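## Task

A plastic housing rests on the open, upturned hand. Rotate it with the fingers alone until its label points upward. It fails if the housing contacts anything other than the hand (wrist, camera or camera post included) or leaves the hand, or if the arm or wrist moves or the palm stops facing up. To end, bring everything to rest with no hand motor overloaded or near overload (motors dead from the start are ignored), then declare completion. The hand is then flattened automatically, and the housing must not drop as that happens and must still lie label-up.

## Robot and tools

Robot: one six-joint arm (shoulder pan, shoulder lift, elbow, wrist 1-3) on a base at about (0, 0, 0.088) m, with a right hand of 16 motors. In these tasks the arm must not move at all, so every call should carry zeros for the six pose numbers; only the fingers work.

Scene frame: origin on the table top beneath the base, +z up, +y to the left when facing along +x. Hand point axes: +z runs along straight fingers toward the tips, +x across the palm away from the thumb, +y out of the palm face. The palm faces up here, so an object sits on the palm side (around y -0.06 to -0.08 in hand axes). A fixed mast by the wrist, on the palm side, can touch the part; keep the part away from it and from the wrist.

The row (24 numbers, each -1 to 1), used by execute_actions and move: dx, dy, dz, rx, ry, rz, then the 16 hinge goals, then current_limit, then speed. The first six are an offset from the current Hand target, along scene axes; 1.0 is 0.6 m or 180 degrees, rx/ry/rz form one rotation vector about the Hand target position. They are not absolute. Sending 0 for all six re-requests the same Hand target and keeps the arm still.

Hinge order: index_mcp, index_abd, index_pip, index_dip, thumb_cmc, thumb_axl, thumb_mcp, thumb_ipl, middle_mcp, middle_abd, middle_pip, middle_dip, ring_mcp, ring_abd, ring_pip, ring_dip. Each is an absolute goal angle mapped linearly between the hinge's stops (not an offset). Moving toward -1: _mcp curls a finger toward the palm at the knuckle (+1 = -18 deg, -1 = +128 deg, straight at 0.75); _abd swings sideways away from the thumb (-60..+60, straight 0.00); _pip (-29..+108, straight 0.58) and _dip (-21..+117, straight 0.70) curl the middle and end joints. Thumb: thumb_cmc brings the thumb from beside the palm to in front of it (-20..+120, straight 0.71); thumb_axl rolls it about its own line (-27..+140, straight 0.68); thumb_mcp (-69..+109, straight 0.23) and thumb_ipl (-77..+108, straight 0.17) bend it. Fingertips first rise toward +y (off the palm) as they curl. current_limit maps -1..+1 to 0..550 mA for all motors (floor 11 mA); speed sets goal slew as (speed+1)/2 of 8.5 rad/s. Defaults at start: current_limit 0.4, speed -0.6. Values stay until rewritten. To hold the hand as is, resend the last 16 goals plus limit and speed; at the very first call, read them from a result first, since a 0 is a real command.

execute_actions(actions, cameras): actions is a list of actions; each action is a list of up to 15 rows, one per 1/30 s step, the last row held to fill 15 steps (0.5 s). Every row in an action counts from the pose at that action's start. Pictures come back only for an empty list or when cameras are named (cam_head_left, cam_head_right, cam_high, cam_wrist, or "all").

move(target, speed, blend, stop_force, zero, blocking, cameras): drives the hand point in a straight path to one row or a list of rows (offsets from the Hand target). speed in m/s, 0.002-3.6, default 0.25; blend in m; stop_force 3-120 N ends on felt push. It moves the arm, so avoid it here except with zero pose offsets; it reports a move: line (done, off_target, moving, held, fault) plus limits.

wait(seconds 0-10): lets time pass holding the last command. stop: brakes a running move. zoom_image(camera, region [x0,y0,x1,y1] in pixels, max 504x504): closer look at the latest image, useful for reading the label. zero_wrist_force: re-zeroes the wrist sensor. finished_scene(scene): ends the scene (1 or 2), the way to report done; calls after it in the same reply run in the next scene.

Results: end_effector_position (m) and quat_wxyz in the scene frame, velocities, Hand target (your offsets' base), joint positions/torques, wrist force and torque in the hand's own axes, and per-motor lists in hinge order: hand_goal (goals written), hand_measured (actual hinges, same scale), hand_current_ma (positive pushes toward -1), hand_state (moving, goal, blocked, overload). A finger presses only while its goal lies past the surface, harder the further, capped by current_limit.

Cautions: a motor at 495 mA or more accumulates seconds and shuts off for 10 s at 5 s; before finishing, ease goals so no motor is blocked near its cap. Do not let the part slide onto the wrist, mast or camera, or off the hand; move fingers slowly with modest current. Things may get nudged occasionally; check images before declaring done.

Each tool is called after ">>>" as name(argument=value, ...) on one line, values as JSON.

## Session

>>> execute_actions(actions=[])

Scene clock: 0.00 s.
end_effector_position=(+0.5962, +0.0977, +0.5139) hand_goal=(+0.754, +0.000, +0.576, +0.696, -0.104, +0.540, +0.162, +0.106, +0.754, +0.000, +0.576, +0.696, +0.754, +0.000, +0.576, +0.696) hand_measured=(+0.766, +0.000, +0.578, +0.696, -0.092, +0.542, +0.164, +0.108, +0.764, +0.000, +0.578, +0.696, +0.764, +0.000, +0.578, +0.696) hand_current_ma=(+23, +0, +4, +0, +22, +4, +4, +4, +22, +0, +4, +0, +22, +0, +3, +0) hand_state=(goal, goal, goal, goal, goal, goal, goal, goal, goal, goal, goal, goal, goal, goal, goal, goal) hand_current_limit=0.40 hand_speed=-0.60 end_effector_quat_wxyz=(+0.494, +0.451, +0.522, +0.529)
Joint positions: [-0.144 -1.2 2.207 -4.192 -1.346 -0.02]
Joint velocities: within noise
Joint torques (N m): no reading
Wrist force (N): no reading
Wrist torque (N m): no reading
Wrist force, peak (N): no reading
Hand target: +0.5962, +0.0977, +0.5139; +0.494, +0.451, +0.522, +0.529

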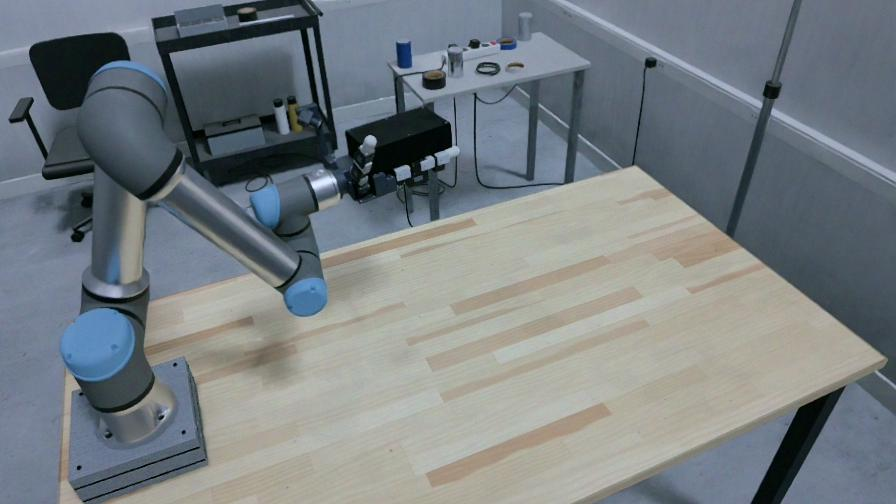

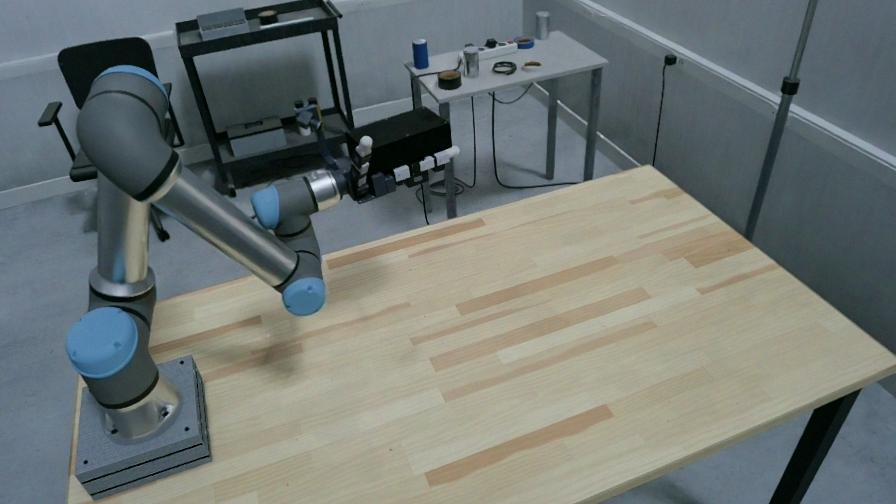

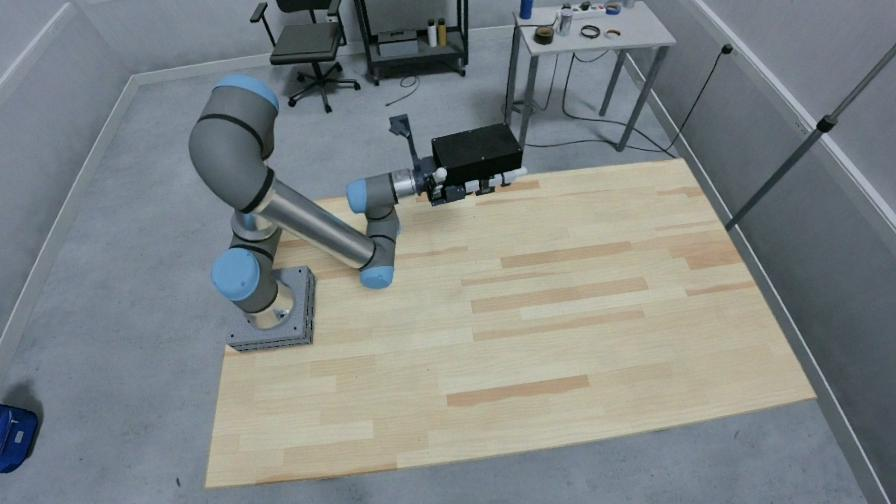

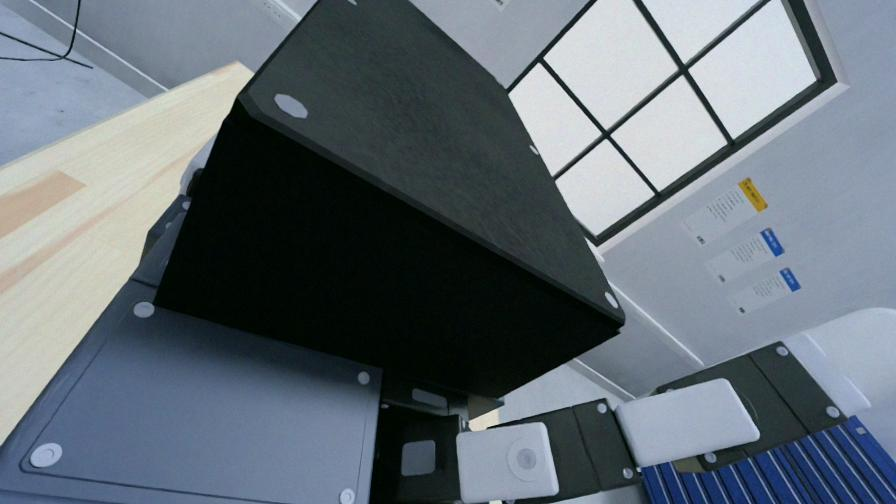

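>>> zoom_image(camera="cam_head_left", region=[300, 80, 500, 220])

>>> zoom_image(camera="cam_high", region=[370, 90, 570, 230])

>>> zoom_image(camera="cam_head_right", region=[300, 80, 500, 220])

>>> zoom_image(camera="cam_wrist", region=[0, 0, 504, 504])

>>> zoom_image(camera="cam_wrist", region=[392, 0, 896, 504])

Scaled by 2.520.

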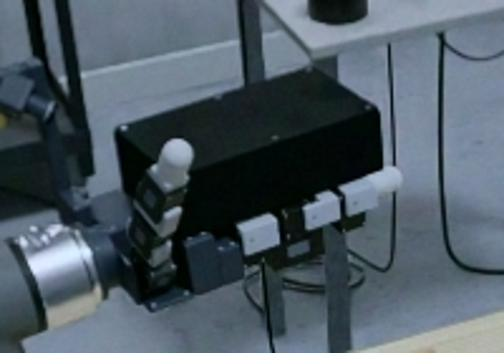

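Scaled by 2.520.

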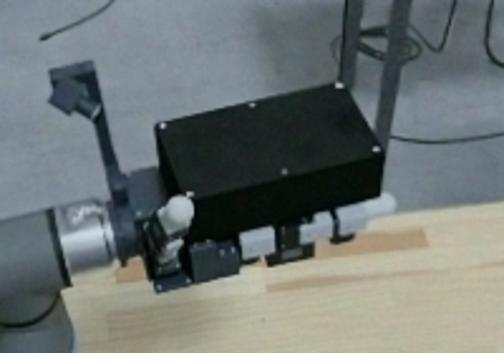

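Scaled by 2.520.

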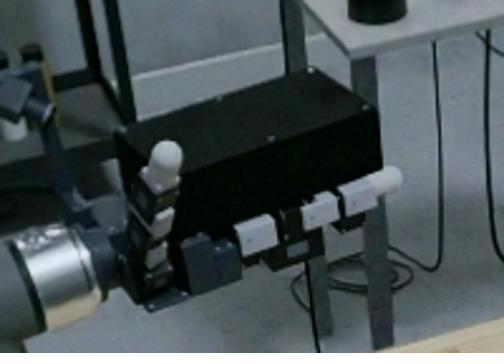

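Scaled by 1.000.

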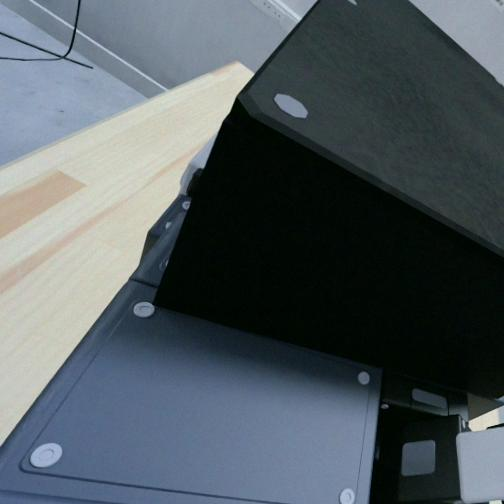

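Scaled by 1.000.

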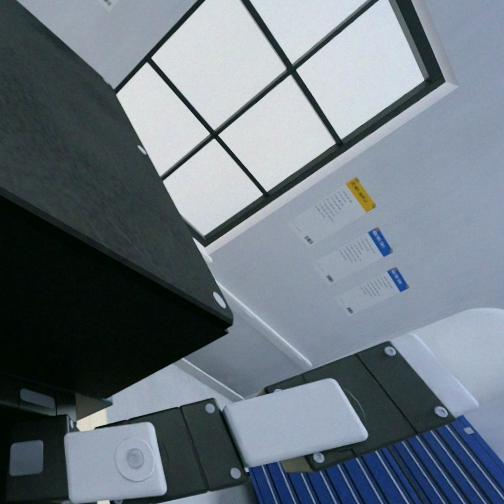

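>>> zoom_image(camera="cam_head_left", region=[335, 95, 465, 205])

>>> zoom_image(camera="cam_high", region=[420, 110, 540, 215])

>>> zoom_image(camera="cam_wrist", region=[330, 330, 580, 504])

>>> zoom_image(camera="cam_wrist", region=[80, 60, 330, 330])

Scaled by 3.877.

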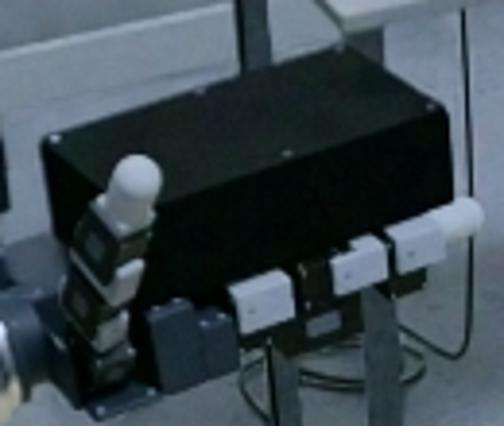

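Scaled by 4.200.

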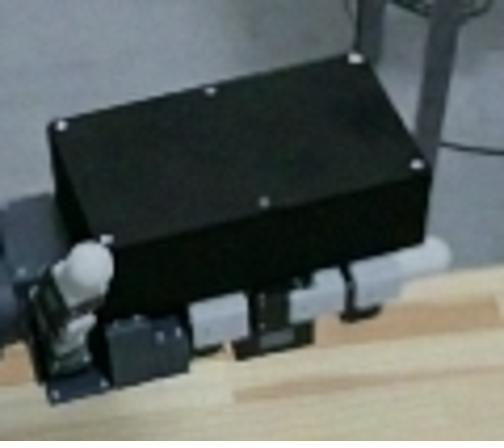

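Scaled by 2.016.

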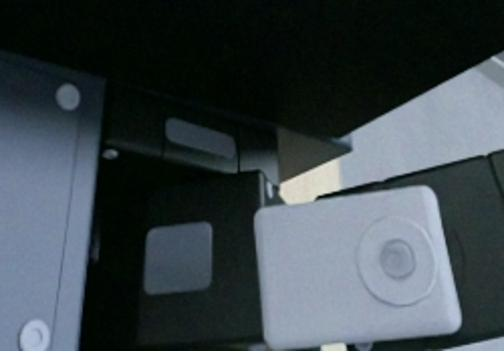

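Scaled by 1.867.

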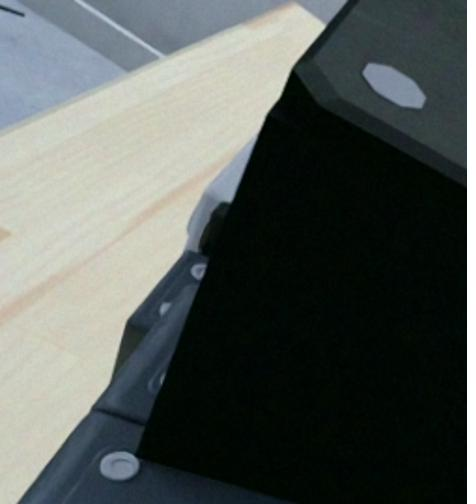

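>>> execute_actions(actions=[[[0,0,0,0,0,0,0.754,0.0,0.576,0.696,-0.104,0.540,0.162,0.106,0.754,0.0,0.576,0.696,0.59,0.0,0.576,0.696,0.4,-0.96]],[[0,0,0,0,0,0,0.754,0.0,0.576,0.696,-0.104,0.540,0.162,0.106,0.754,0.0,0.576,0.696,0.59,0.0,0.576,0.696,0.4,-0.96]],[[0,0,0,0,0,0,0.754,0.0,0.576,0.696,-0.104,0.540,0.162,0.106,0.754,0.0,0.576,0.696,0.59,0.0,0.576,0.696,0.4,-0.96]]], cameras=["all"])

Scene clock: 28.13 s.
end_effector_position=(+0.5962, +0.0977, +0.5139) hand_goal=(+0.754, +0.000, +0.576, +0.696, -0.104, +0.540, +0.162, +0.106, +0.754, +0.000, +0.576, +0.696, +0.590, +0.000, +0.576, +0.696) hand_measured=(+0.766, +0.000, +0.578, +0.696, -0.092, +0.542, +0.164, +0.108, +0.764, +0.000, +0.578, +0.696, +0.642, +0.000, +0.586, +0.698) hand_current_ma=(+23, +0, +4, +0, +22, +4, +4, +4, +22, +0, +4, +0, +160, +0, +18, +3) hand_state=(goal, goal, goal, goal, goal, goal, goal, goal, goal, goal, goal, goal, blocked, goal, goal, goal) hand_current_limit=0.40 hand_speed=-0.96 end_effector_quat_wxyz=(+0.494, +0.451, +0.522, +0.529)
Joint positions: [-0.144 -1.2 2.207 -4.192 -1.346 -0.02]
Joint torques (N m): [8.24 -24.77 -7.33 -4.05 0.1 -2.15]
Wrist force (N): [-0.1 -0.1 -0.2]
Wrist torque (N m): [-0.01 0.02 -0.01]
Wrist force, peak (N): [-0.3 -0.3 0.2]
Hand target: +0.5962, +0.0977, +0.5139; +0.494, +0.451, +0.522, +0.529
Off the commanded pose: 0.000 m, 0 deg.

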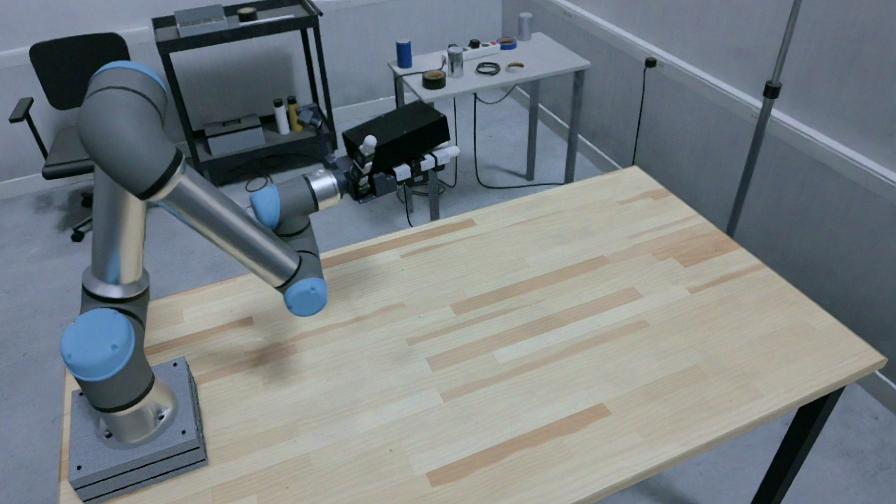

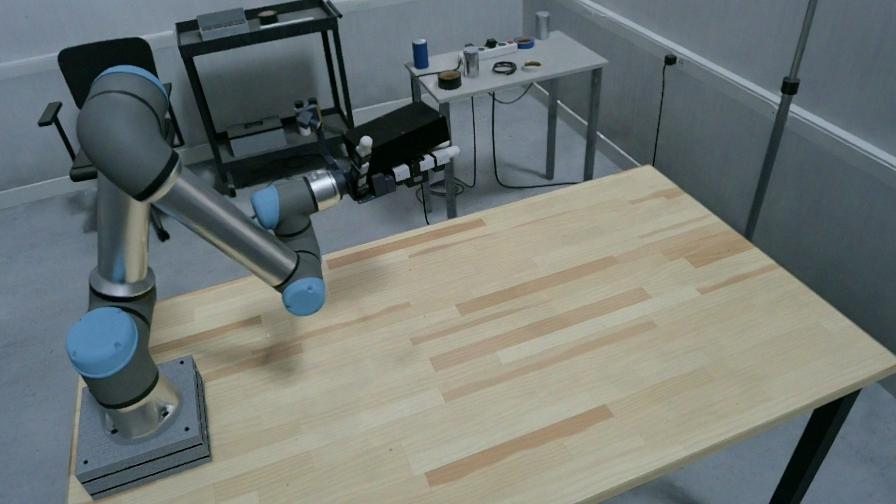

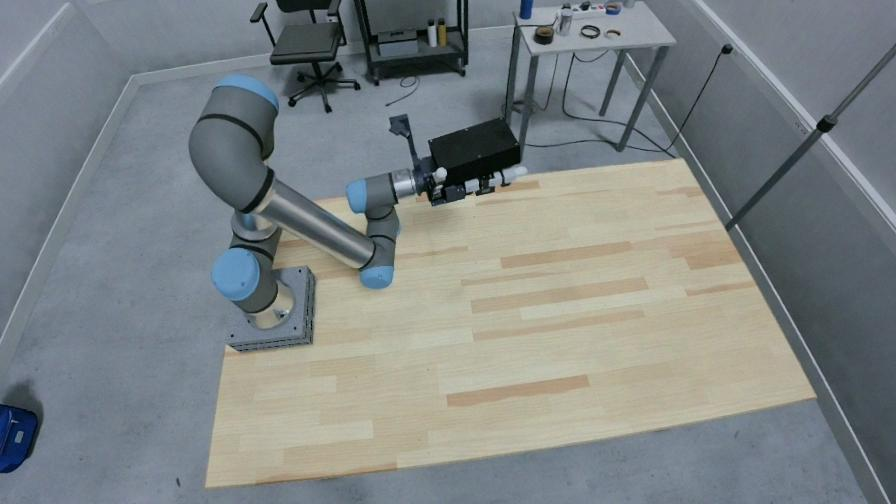

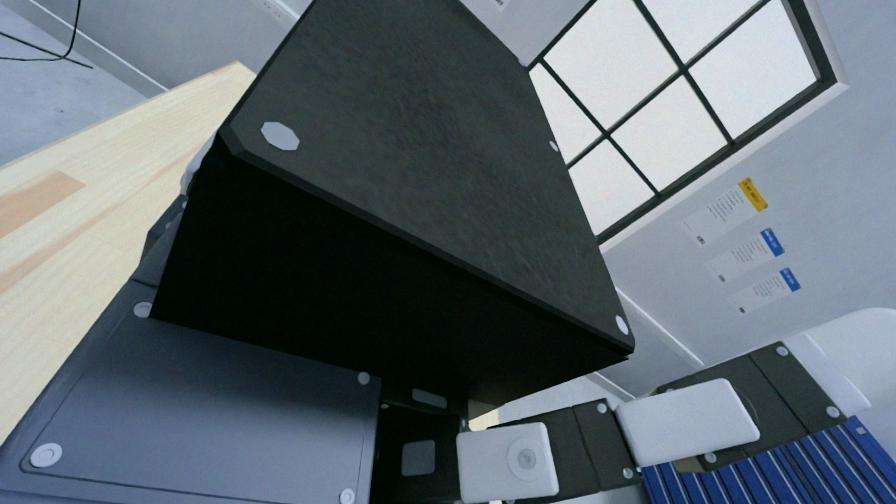

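>>> zoom_image(camera="cam_high", region=[420, 110, 540, 215])

>>> zoom_image(camera="cam_head_left", region=[335, 95, 465, 205])

>>> zoom_image(camera="cam_wrist", region=[130, 0, 380, 250])

Scaled by 4.200.

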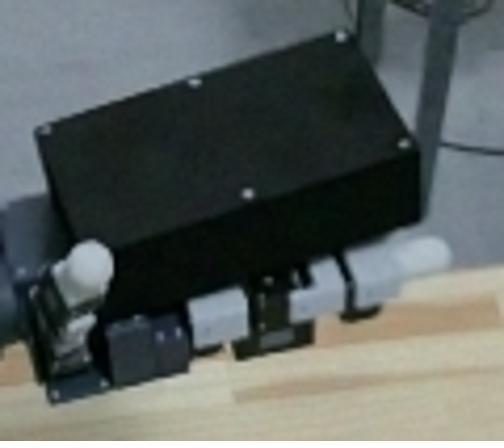

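Scaled by 3.877.

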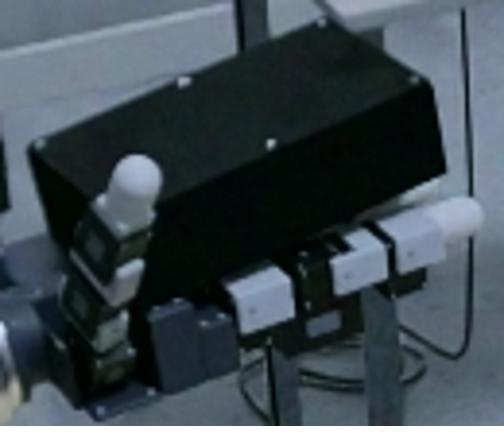

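Scaled by 2.016.

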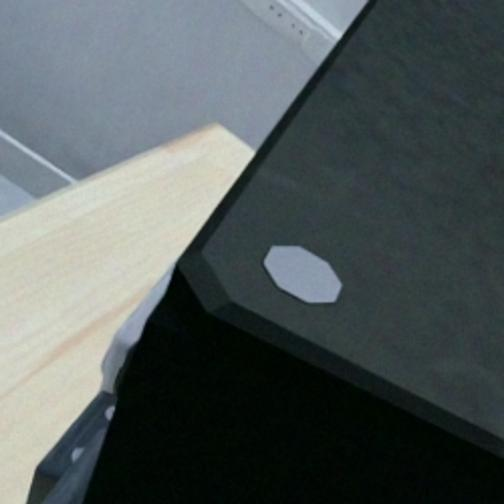

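>>> execute_actions(actions=[[[0,0,0,0,0,0,0.754,0.0,0.576,0.696,-0.571,0.68,0.162,0.106,0.754,0.0,0.576,0.696,0.59,0.0,0.576,0.696,0.4,-0.9]],[[0,0,0,0,0,0,0.754,0.0,0.576,0.696,-0.571,0.68,0.162,0.106,0.754,0.0,0.576,0.696,0.59,0.0,0.576,0.696,0.4,-0.9]],[[0,0,0,0,0,0,0.754,0.0,0.576,0.696,-0.571,0.68,0.162,0.106,0.754,0.0,0.576,0.696,0.59,0.0,0.576,0.696,0.4,-0.9]]], cameras=["cam_wrist","cam_high"])

Scene clock: 45.93 s.
end_effector_position=(+0.5962, +0.0977, +0.5139) hand_goal=(+0.754, +0.000, +0.576, +0.696, -0.570, +0.680, +0.162, +0.106, +0.754, +0.000, +0.576, +0.696, +0.590, +0.000, +0.576, +0.696) hand_measured=(+0.766, +0.000, +0.578, +0.696, -0.568, +0.678, +0.164, +0.108, +0.764, +0.000, +0.578, +0.696, +0.642, +0.000, +0.586, +0.698) hand_current_ma=(+23, +0, +4, +0, +3, -3, +3, +4, +22, +0, +4, +0, +160, +0, +18, +3) hand_state=(goal, goal, goal, goal, goal, goal, goal, goal, goal, goal, goal, goal, blocked, goal, goal, goal) hand_current_limit=0.40 hand_speed=-0.90 end_effector_quat_wxyz=(+0.494, +0.451, +0.522, +0.529)
Joint positions: [-0.144 -1.2 2.207 -4.192 -1.346 -0.02]
Joint torques (N m): [7.81 -25.38 -7.68 -4.06 0.12 -2.12]
Wrist force (N): [0.0 -0.2 0.3]
Wrist torque (N m): [-0.06 -0.01 -0.03]
Wrist force, peak (N): [-0.3 -0.4 0.2]
Hand target: +0.5962, +0.0977, +0.5139; +0.494, +0.451, +0.522, +0.529
Off the commanded pose: 0.000 m, 0 deg.
Images, in order (width x height): cam_high 896x504, cam_wrist 896x504.

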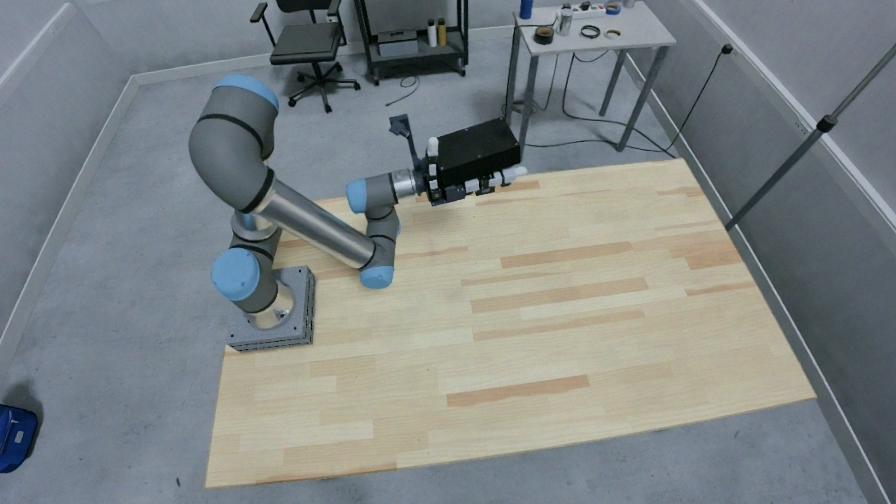

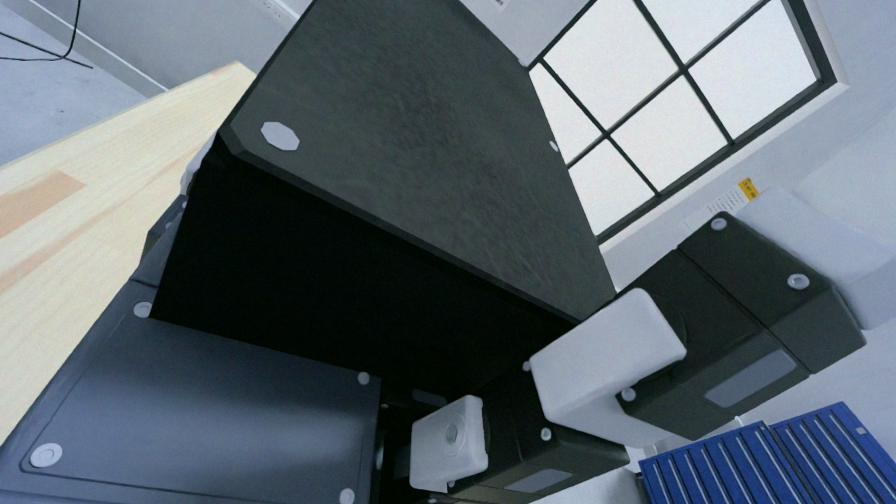

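>>> execute_actions(actions=[[[0,0,0,0,0,0,0.754,0.0,0.576,0.696,-0.571,0.68,0.162,0.106,0.754,0.0,0.576,0.696,0.42,0.0,0.576,0.696,0.4,-0.96]],[[0,0,0,0,0,0,0.754,0.0,0.576,0.696,-0.571,0.68,0.162,0.106,0.754,0.0,0.576,0.696,0.42,0.0,0.576,0.696,0.4,-0.96]],[[0,0,0,0,0,0,0.754,0.0,0.576,0.696,-0.571,0.68,0.162,0.106,0.754,0.0,0.576,0.696,0.42,0.0,0.576,0.696,0.4,-0.96]]], cameras=["cam_wrist","cam_high","cam_head_left"])

>>> zoom_image(camera="cam_high", region=[420, 110, 540, 215])

>>> zoom_image(camera="cam_head_left", region=[335, 95, 465, 205])

>>> zoom_image(camera="cam_wrist", region=[100, 0, 400, 250])

Scene clock: 48.43 s.
end_effector_position=(+0.5962, +0.0977, +0.5139) hand_goal=(+0.754, +0.000, +0.576, +0.696, -0.570, +0.680, +0.162, +0.106, +0.754, +0.000, +0.576, +0.696, +0.420, +0.000, +0.576, +0.696) hand_measured=(+0.766, +0.000, +0.578, +0.696, -0.568, +0.678, +0.164, +0.108, +0.764, +0.000, +0.578, +0.696, +0.488, -0.002, +0.592, +0.702) hand_current_ma=(+23, +0, +4, +0, +3, -3, +4, +4, +22, +0, +4, +0, +231, -2, +33, +9) hand_state=(goal, goal, goal, goal, goal, goal, goal, goal, goal, goal, goal, goal, blocked, goal, goal, goal) hand_current_limit=0.40 hand_speed=-0.96 end_effector_quat_wxyz=(+0.494, +0.451, +0.522, +0.529)
Joint positions: [-0.144 -1.2 2.207 -4.192 -1.346 -0.02]
Joint torques (N m): [7.97 -25.31 -7.43 -4.01 0 -2.16]
Wrist force (N): [-0.2 -0.3 -0.1]
Wrist torque (N m): [-0.06 0.02 -0.05]
Wrist force, peak (N): [-0.1 -0.3 0.3]
Hand target: +0.5962, +0.0977, +0.5139; +0.494, +0.451, +0.522, +0.529
Off the commanded pose: 0.000 m, 0 deg.
Images, in order (width x height): cam_head_left 896x504, cam_high 896x504, cam_wrist 896x504.

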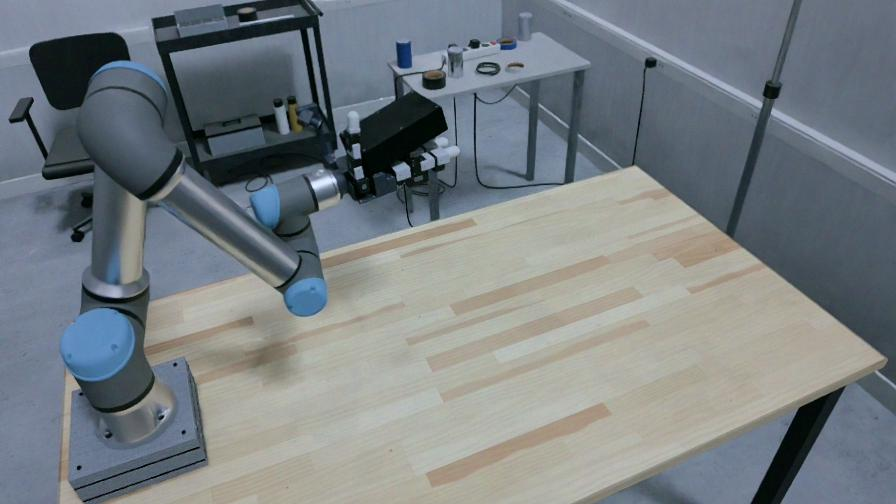

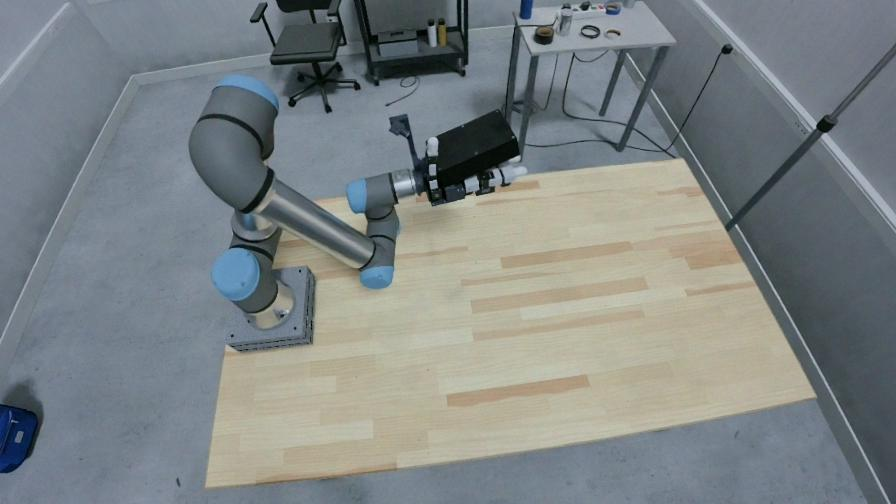

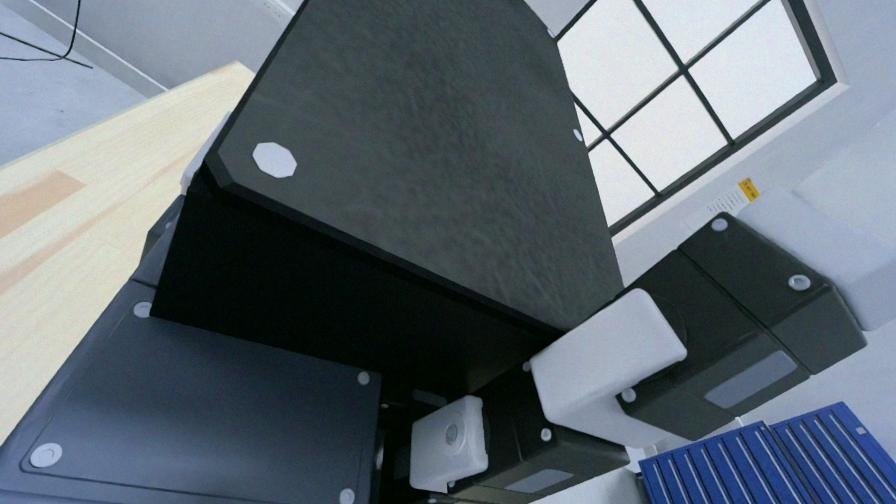

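Scaled by 4.200.

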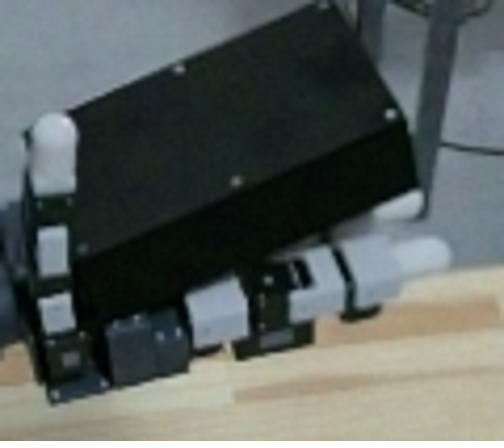

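Scaled by 3.877.

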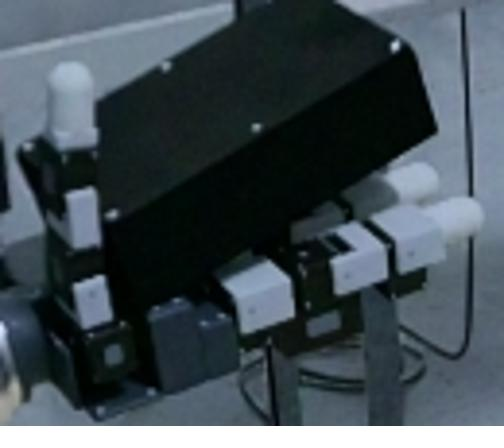

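Scaled by 1.680.

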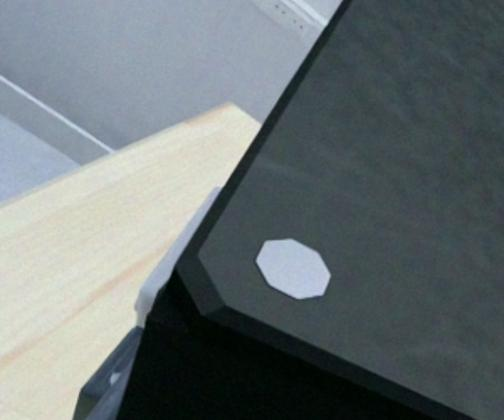

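>>> execute_actions(actions=[[[0,0,0,0,0,0,0.44,0.0,0.576,0.696,-0.571,0.68,0.162,0.106,0.36,0.0,0.576,0.696,0.30,0.0,0.576,0.696,0.5,-0.95]],[[0,0,0,0,0,0,0.44,0.0,0.576,0.696,-0.571,0.68,0.162,0.106,0.36,0.0,0.576,0.696,0.30,0.0,0.576,0.696,0.5,-0.95]],[[0,0,0,0,0,0,0.44,0.0,0.576,0.696,-0.571,0.68,0.162,0.106,0.36,0.0,0.576,0.696,0.30,0.0,0.576,0.696,0.5,-0.95]]], cameras=["cam_wrist","cam_high","cam_head_left"])

>>> zoom_image(camera="cam_high", region=[420, 100, 540, 205])

>>> zoom_image(camera="cam_head_left", region=[335, 85, 465, 195])

Scene clock: 51.83 s.
end_effector_position=(+0.5962, +0.0977, +0.5139) hand_goal=(+0.440, +0.000, +0.576, +0.696, -0.570, +0.680, +0.162, +0.106, +0.360, +0.000, +0.576, +0.696, +0.300, +0.000, +0.576, +0.696) hand_measured=(+0.460, +0.000, +0.578, +0.696, -0.568, +0.678, +0.164, +0.108, +0.384, +0.000, +0.578, +0.696, +0.362, -0.004, +0.594, +0.704) hand_current_ma=(+50, +0, +4, +0, +3, -3, +5, +4, +60, +0, +4, +0, +201, -5, +37, +12) hand_state=(blocked, goal, goal, goal, goal, goal, goal, goal, blocked, goal, goal, goal, blocked, goal, goal, goal) hand_current_limit=0.50 hand_speed=-0.95 end_effector_quat_wxyz=(+0.494, +0.451, +0.522, +0.529)
Joint positions: [-0.144 -1.2 2.207 -4.192 -1.346 -0.02]
Joint torques (N m): [7.11 -24.82 -7.7 -4.06 -0.01 -2.17]
Wrist force (N): [0.1 -0.1 -0.1]
Wrist torque (N m): [-0.03 -0.01 -0.03]
Wrist force, peak (N): [0.2 -0.1 0.5]
Hand target: +0.5962, +0.0977, +0.5139; +0.494, +0.451, +0.522, +0.529
Off the commanded pose: 0.000 m, 0 deg.
Images, in order (width x height): cam_head_left 896x504, cam_high 896x504, cam_wrist 896x504.

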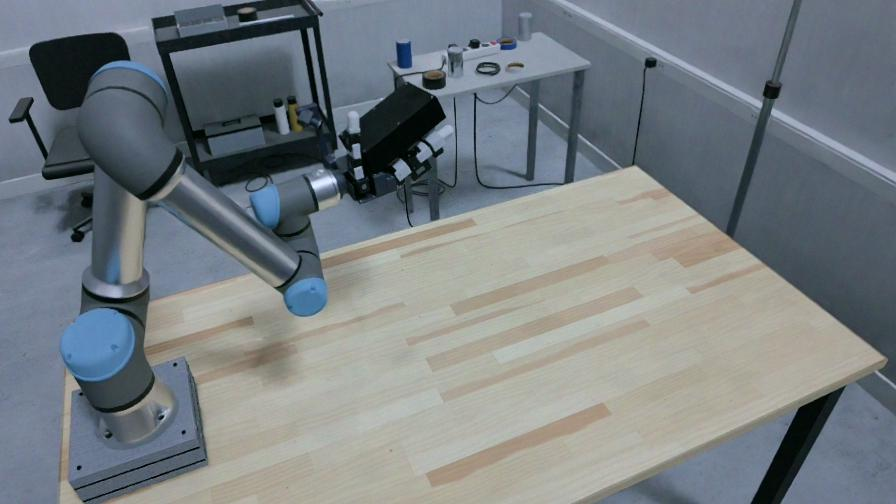

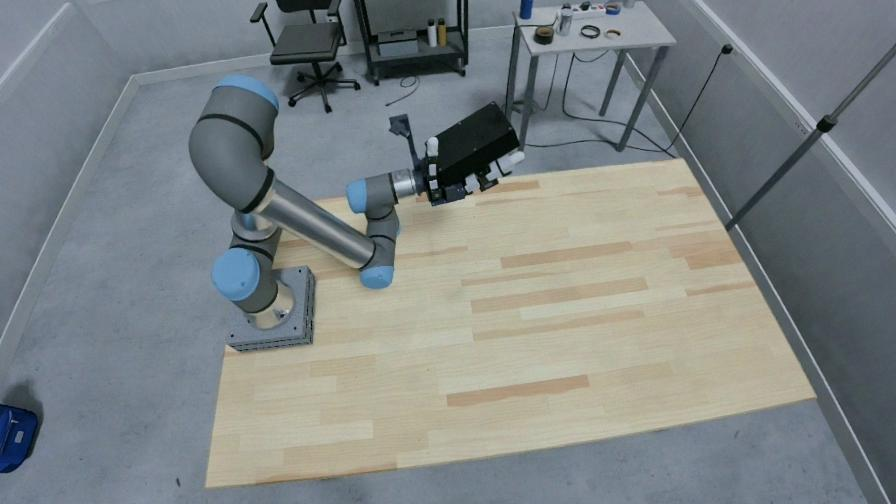

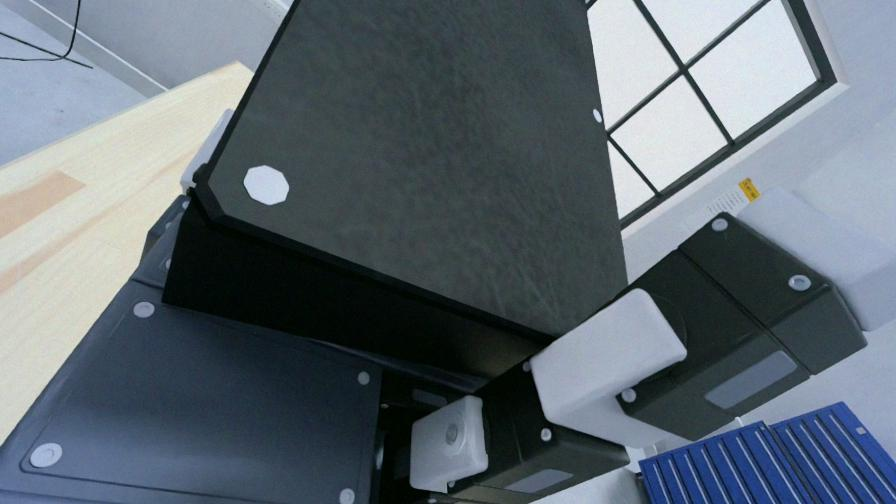

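Scaled by 4.200.

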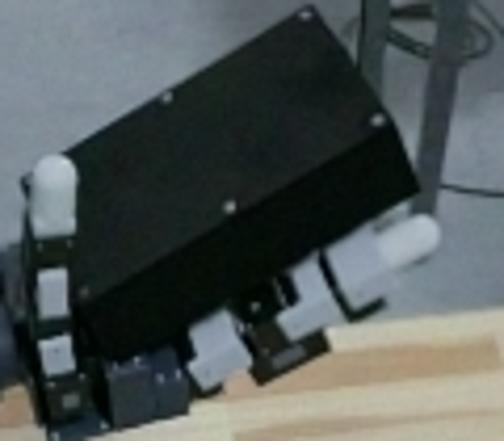

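Scaled by 3.877.

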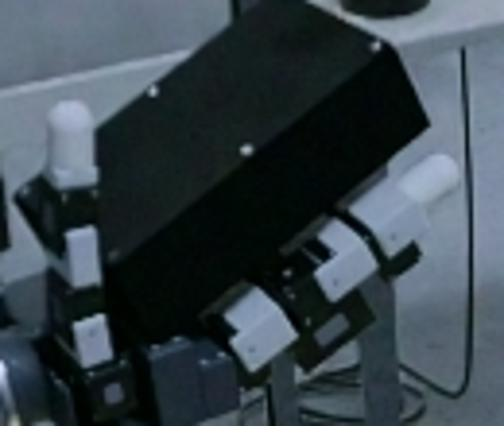

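>>> execute_actions(actions=[[[0,0,0,0,0,0,0.25,0.0,0.576,0.696,-0.571,0.68,0.162,0.106,0.22,0.0,0.576,0.696,0.18,0.0,0.576,0.696,0.5,-0.95]],[[0,0,0,0,0,0,0.25,0.0,0.576,0.696,-0.571,0.68,0.162,0.106,0.22,0.0,0.576,0.696,0.18,0.0,0.576,0.696,0.5,-0.95]],[[0,0,0,0,0,0,0.25,0.0,0.576,0.696,-0.571,0.68,0.162,0.106,0.22,0.0,0.576,0.696,0.18,0.0,0.576,0.696,0.5,-0.95]]], cameras=["cam_wrist","cam_high","cam_head_left"])

>>> zoom_image(camera="cam_high", region=[420, 95, 540, 200])

>>> zoom_image(camera="cam_head_left", region=[335, 75, 465, 185])

Scene clock: 54.83 s.
end_effector_position=(+0.5962, +0.0977, +0.5139) hand_goal=(+0.250, +0.000, +0.576, +0.696, -0.570, +0.680, +0.162, +0.106, +0.220, +0.000, +0.576, +0.696, +0.180, +0.000, +0.576, +0.696) hand_measured=(+0.270, +0.000, +0.578, +0.696, -0.568, +0.678, +0.164, +0.108, +0.256, +0.000, +0.582, +0.696, +0.228, -0.004, +0.594, +0.704) hand_current_ma=(+45, +0, +4, +0, +3, -3, +5, +4, +101, +0, +8, +1, +147, -5, +37, +12) hand_state=(goal, goal, goal, goal, goal, goal, goal, goal, blocked, goal, goal, goal, blocked, goal, goal, goal) hand_current_limit=0.50 hand_speed=-0.95 end_effector_quat_wxyz=(+0.494, +0.451, +0.522, +0.529)
Joint positions: [-0.144 -1.2 2.207 -4.192 -1.346 -0.02]
Joint torques (N m): [7.48 -24.77 -7.52 -3.98 -0.01 -2.05]
Wrist force (N): [0.0 0.1 -0.1]
Wrist torque (N m): [-0.01 0.00 -0.04]
Wrist force, peak (N): [0.4 -0.2 0.4]
Hand target: +0.5962, +0.0977, +0.5139; +0.494, +0.451, +0.522, +0.529
Off the commanded pose: 0.000 m, 0 deg.
Images, in order (width x height): cam_head_left 896x504, cam_high 896x504, cam_wrist 896x504.

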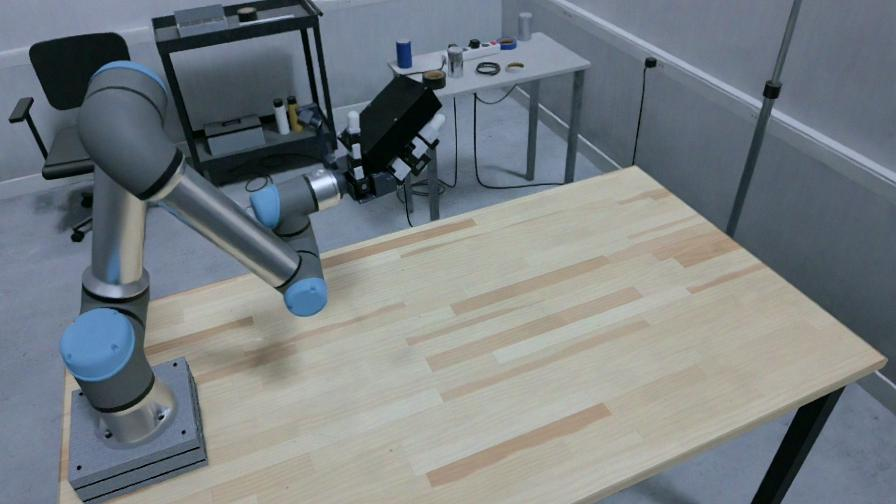

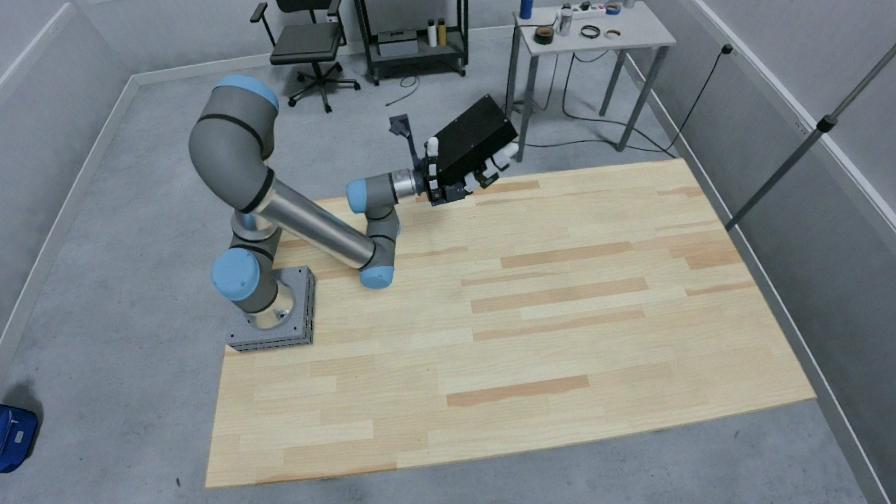

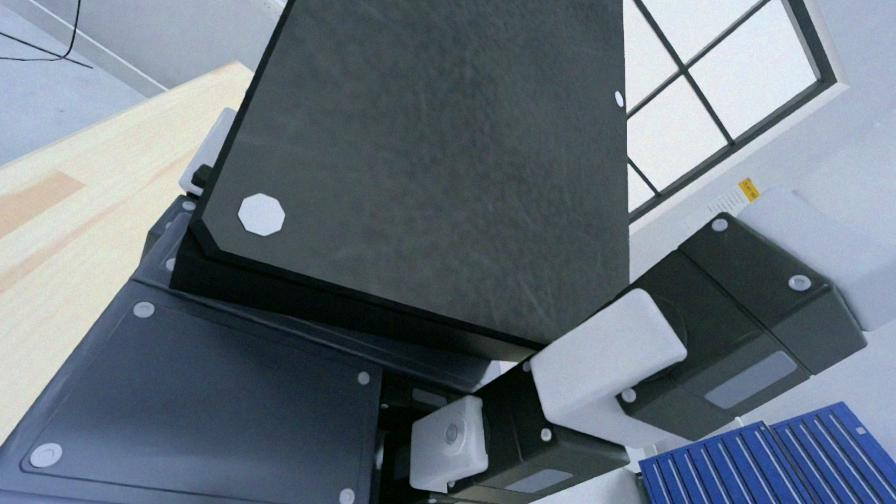

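Scaled by 4.200.

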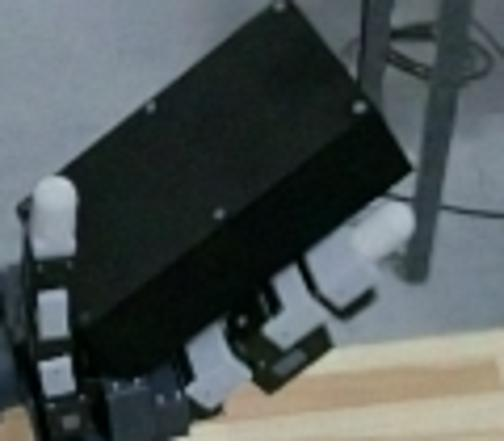

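Scaled by 3.877.

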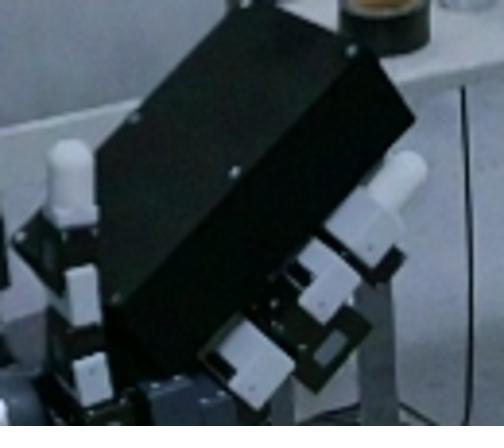

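>>> execute_actions(actions=[[[0,0,0,0,0,0,0.08,0.0,0.576,0.696,-0.571,0.68,0.162,0.106,0.06,0.0,0.576,0.696,0.04,0.0,0.576,0.696,0.5,-0.95]],[[0,0,0,0,0,0,0.08,0.0,0.576,0.696,-0.571,0.68,0.162,0.106,0.06,0.0,0.576,0.696,0.04,0.0,0.576,0.696,0.5,-0.95]],[[0,0,0,0,0,0,0.08,0.0,0.576,0.696,-0.571,0.68,0.162,0.106,0.06,0.0,0.576,0.696,0.04,0.0,0.576,0.696,0.5,-0.95]]], cameras=["cam_wrist","cam_high","cam_head_left"])

>>> zoom_image(camera="cam_high", region=[420, 95, 540, 200])

>>> zoom_image(camera="cam_head_left", region=[335, 75, 465, 185])

Scene clock: 58.10 s.
end_effector_position=(+0.5962, +0.0977, +0.5139) hand_goal=(+0.080, +0.000, +0.576, +0.696, -0.570, +0.680, +0.162, +0.106, +0.060, +0.000, +0.576, +0.696, +0.040, +0.000, +0.576, +0.696) hand_measured=(+0.096, +0.000, +0.578, +0.696, -0.568, +0.678, +0.164, +0.108, +0.106, -0.002, +0.584, +0.698, +0.076, -0.004, +0.594, +0.704) hand_current_ma=(+37, +0, +4, +0, +3, -3, +5, +4, +135, -1, +16, +4, +100, -5, +37, +12) hand_state=(goal, goal, goal, goal, goal, goal, goal, goal, blocked, goal, goal, goal, blocked, goal, goal, goal) hand_current_limit=0.50 hand_speed=-0.95 end_effector_quat_wxyz=(+0.494, +0.451, +0.522, +0.529)
Joint positions: [-0.144 -1.2 2.207 -4.192 -1.346 -0.02]
Joint torques (N m): [7.36 -25.05 -7.87 -3.93 -0.03 -2.07]
Wrist force (N): [0.0 -0.2 -0.1]
Wrist torque (N m): [-0.08 0.00 -0.05]
Wrist force, peak (N): [-0.3 -0.3 -0.1]
Hand target: +0.5962, +0.0977, +0.5139; +0.494, +0.451, +0.522, +0.529
Off the commanded pose: 0.000 m, 0 deg.
Images, in order (width x height): cam_head_left 896x504, cam_high 896x504, cam_wrist 896x504.

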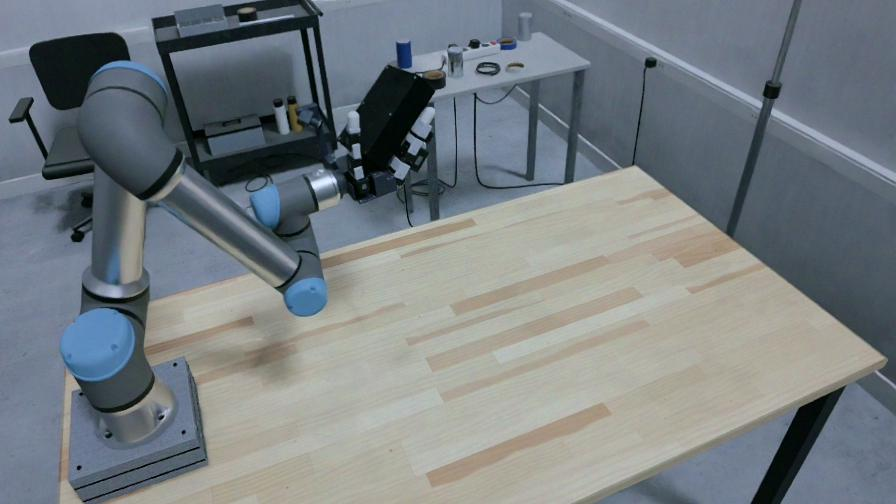

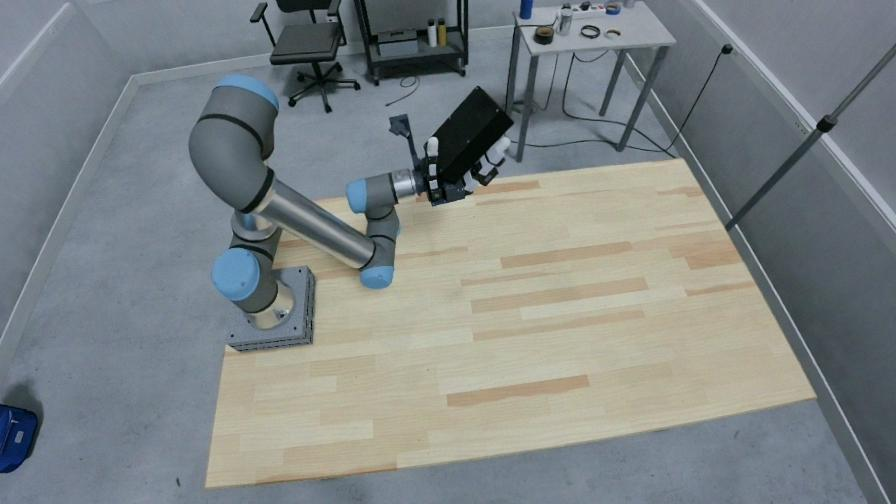

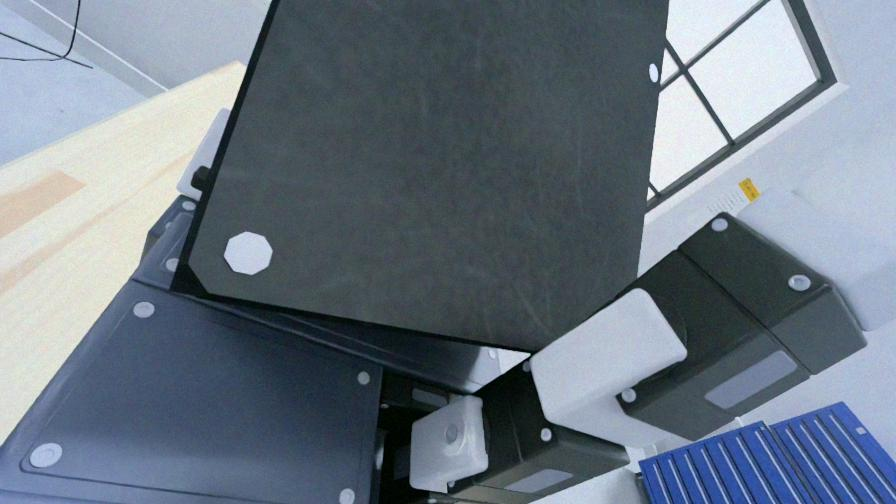

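Scaled by 4.200.

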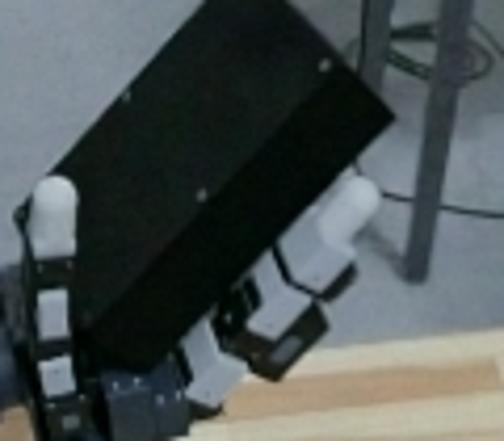

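Scaled by 3.877.

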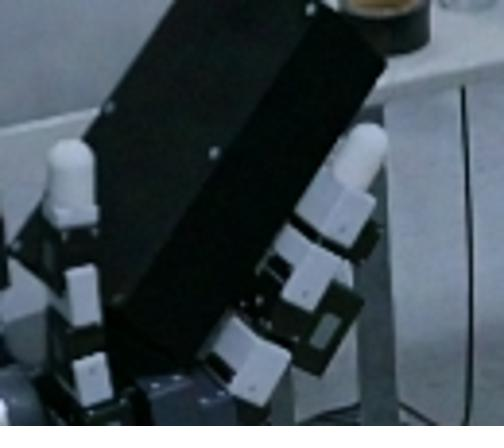

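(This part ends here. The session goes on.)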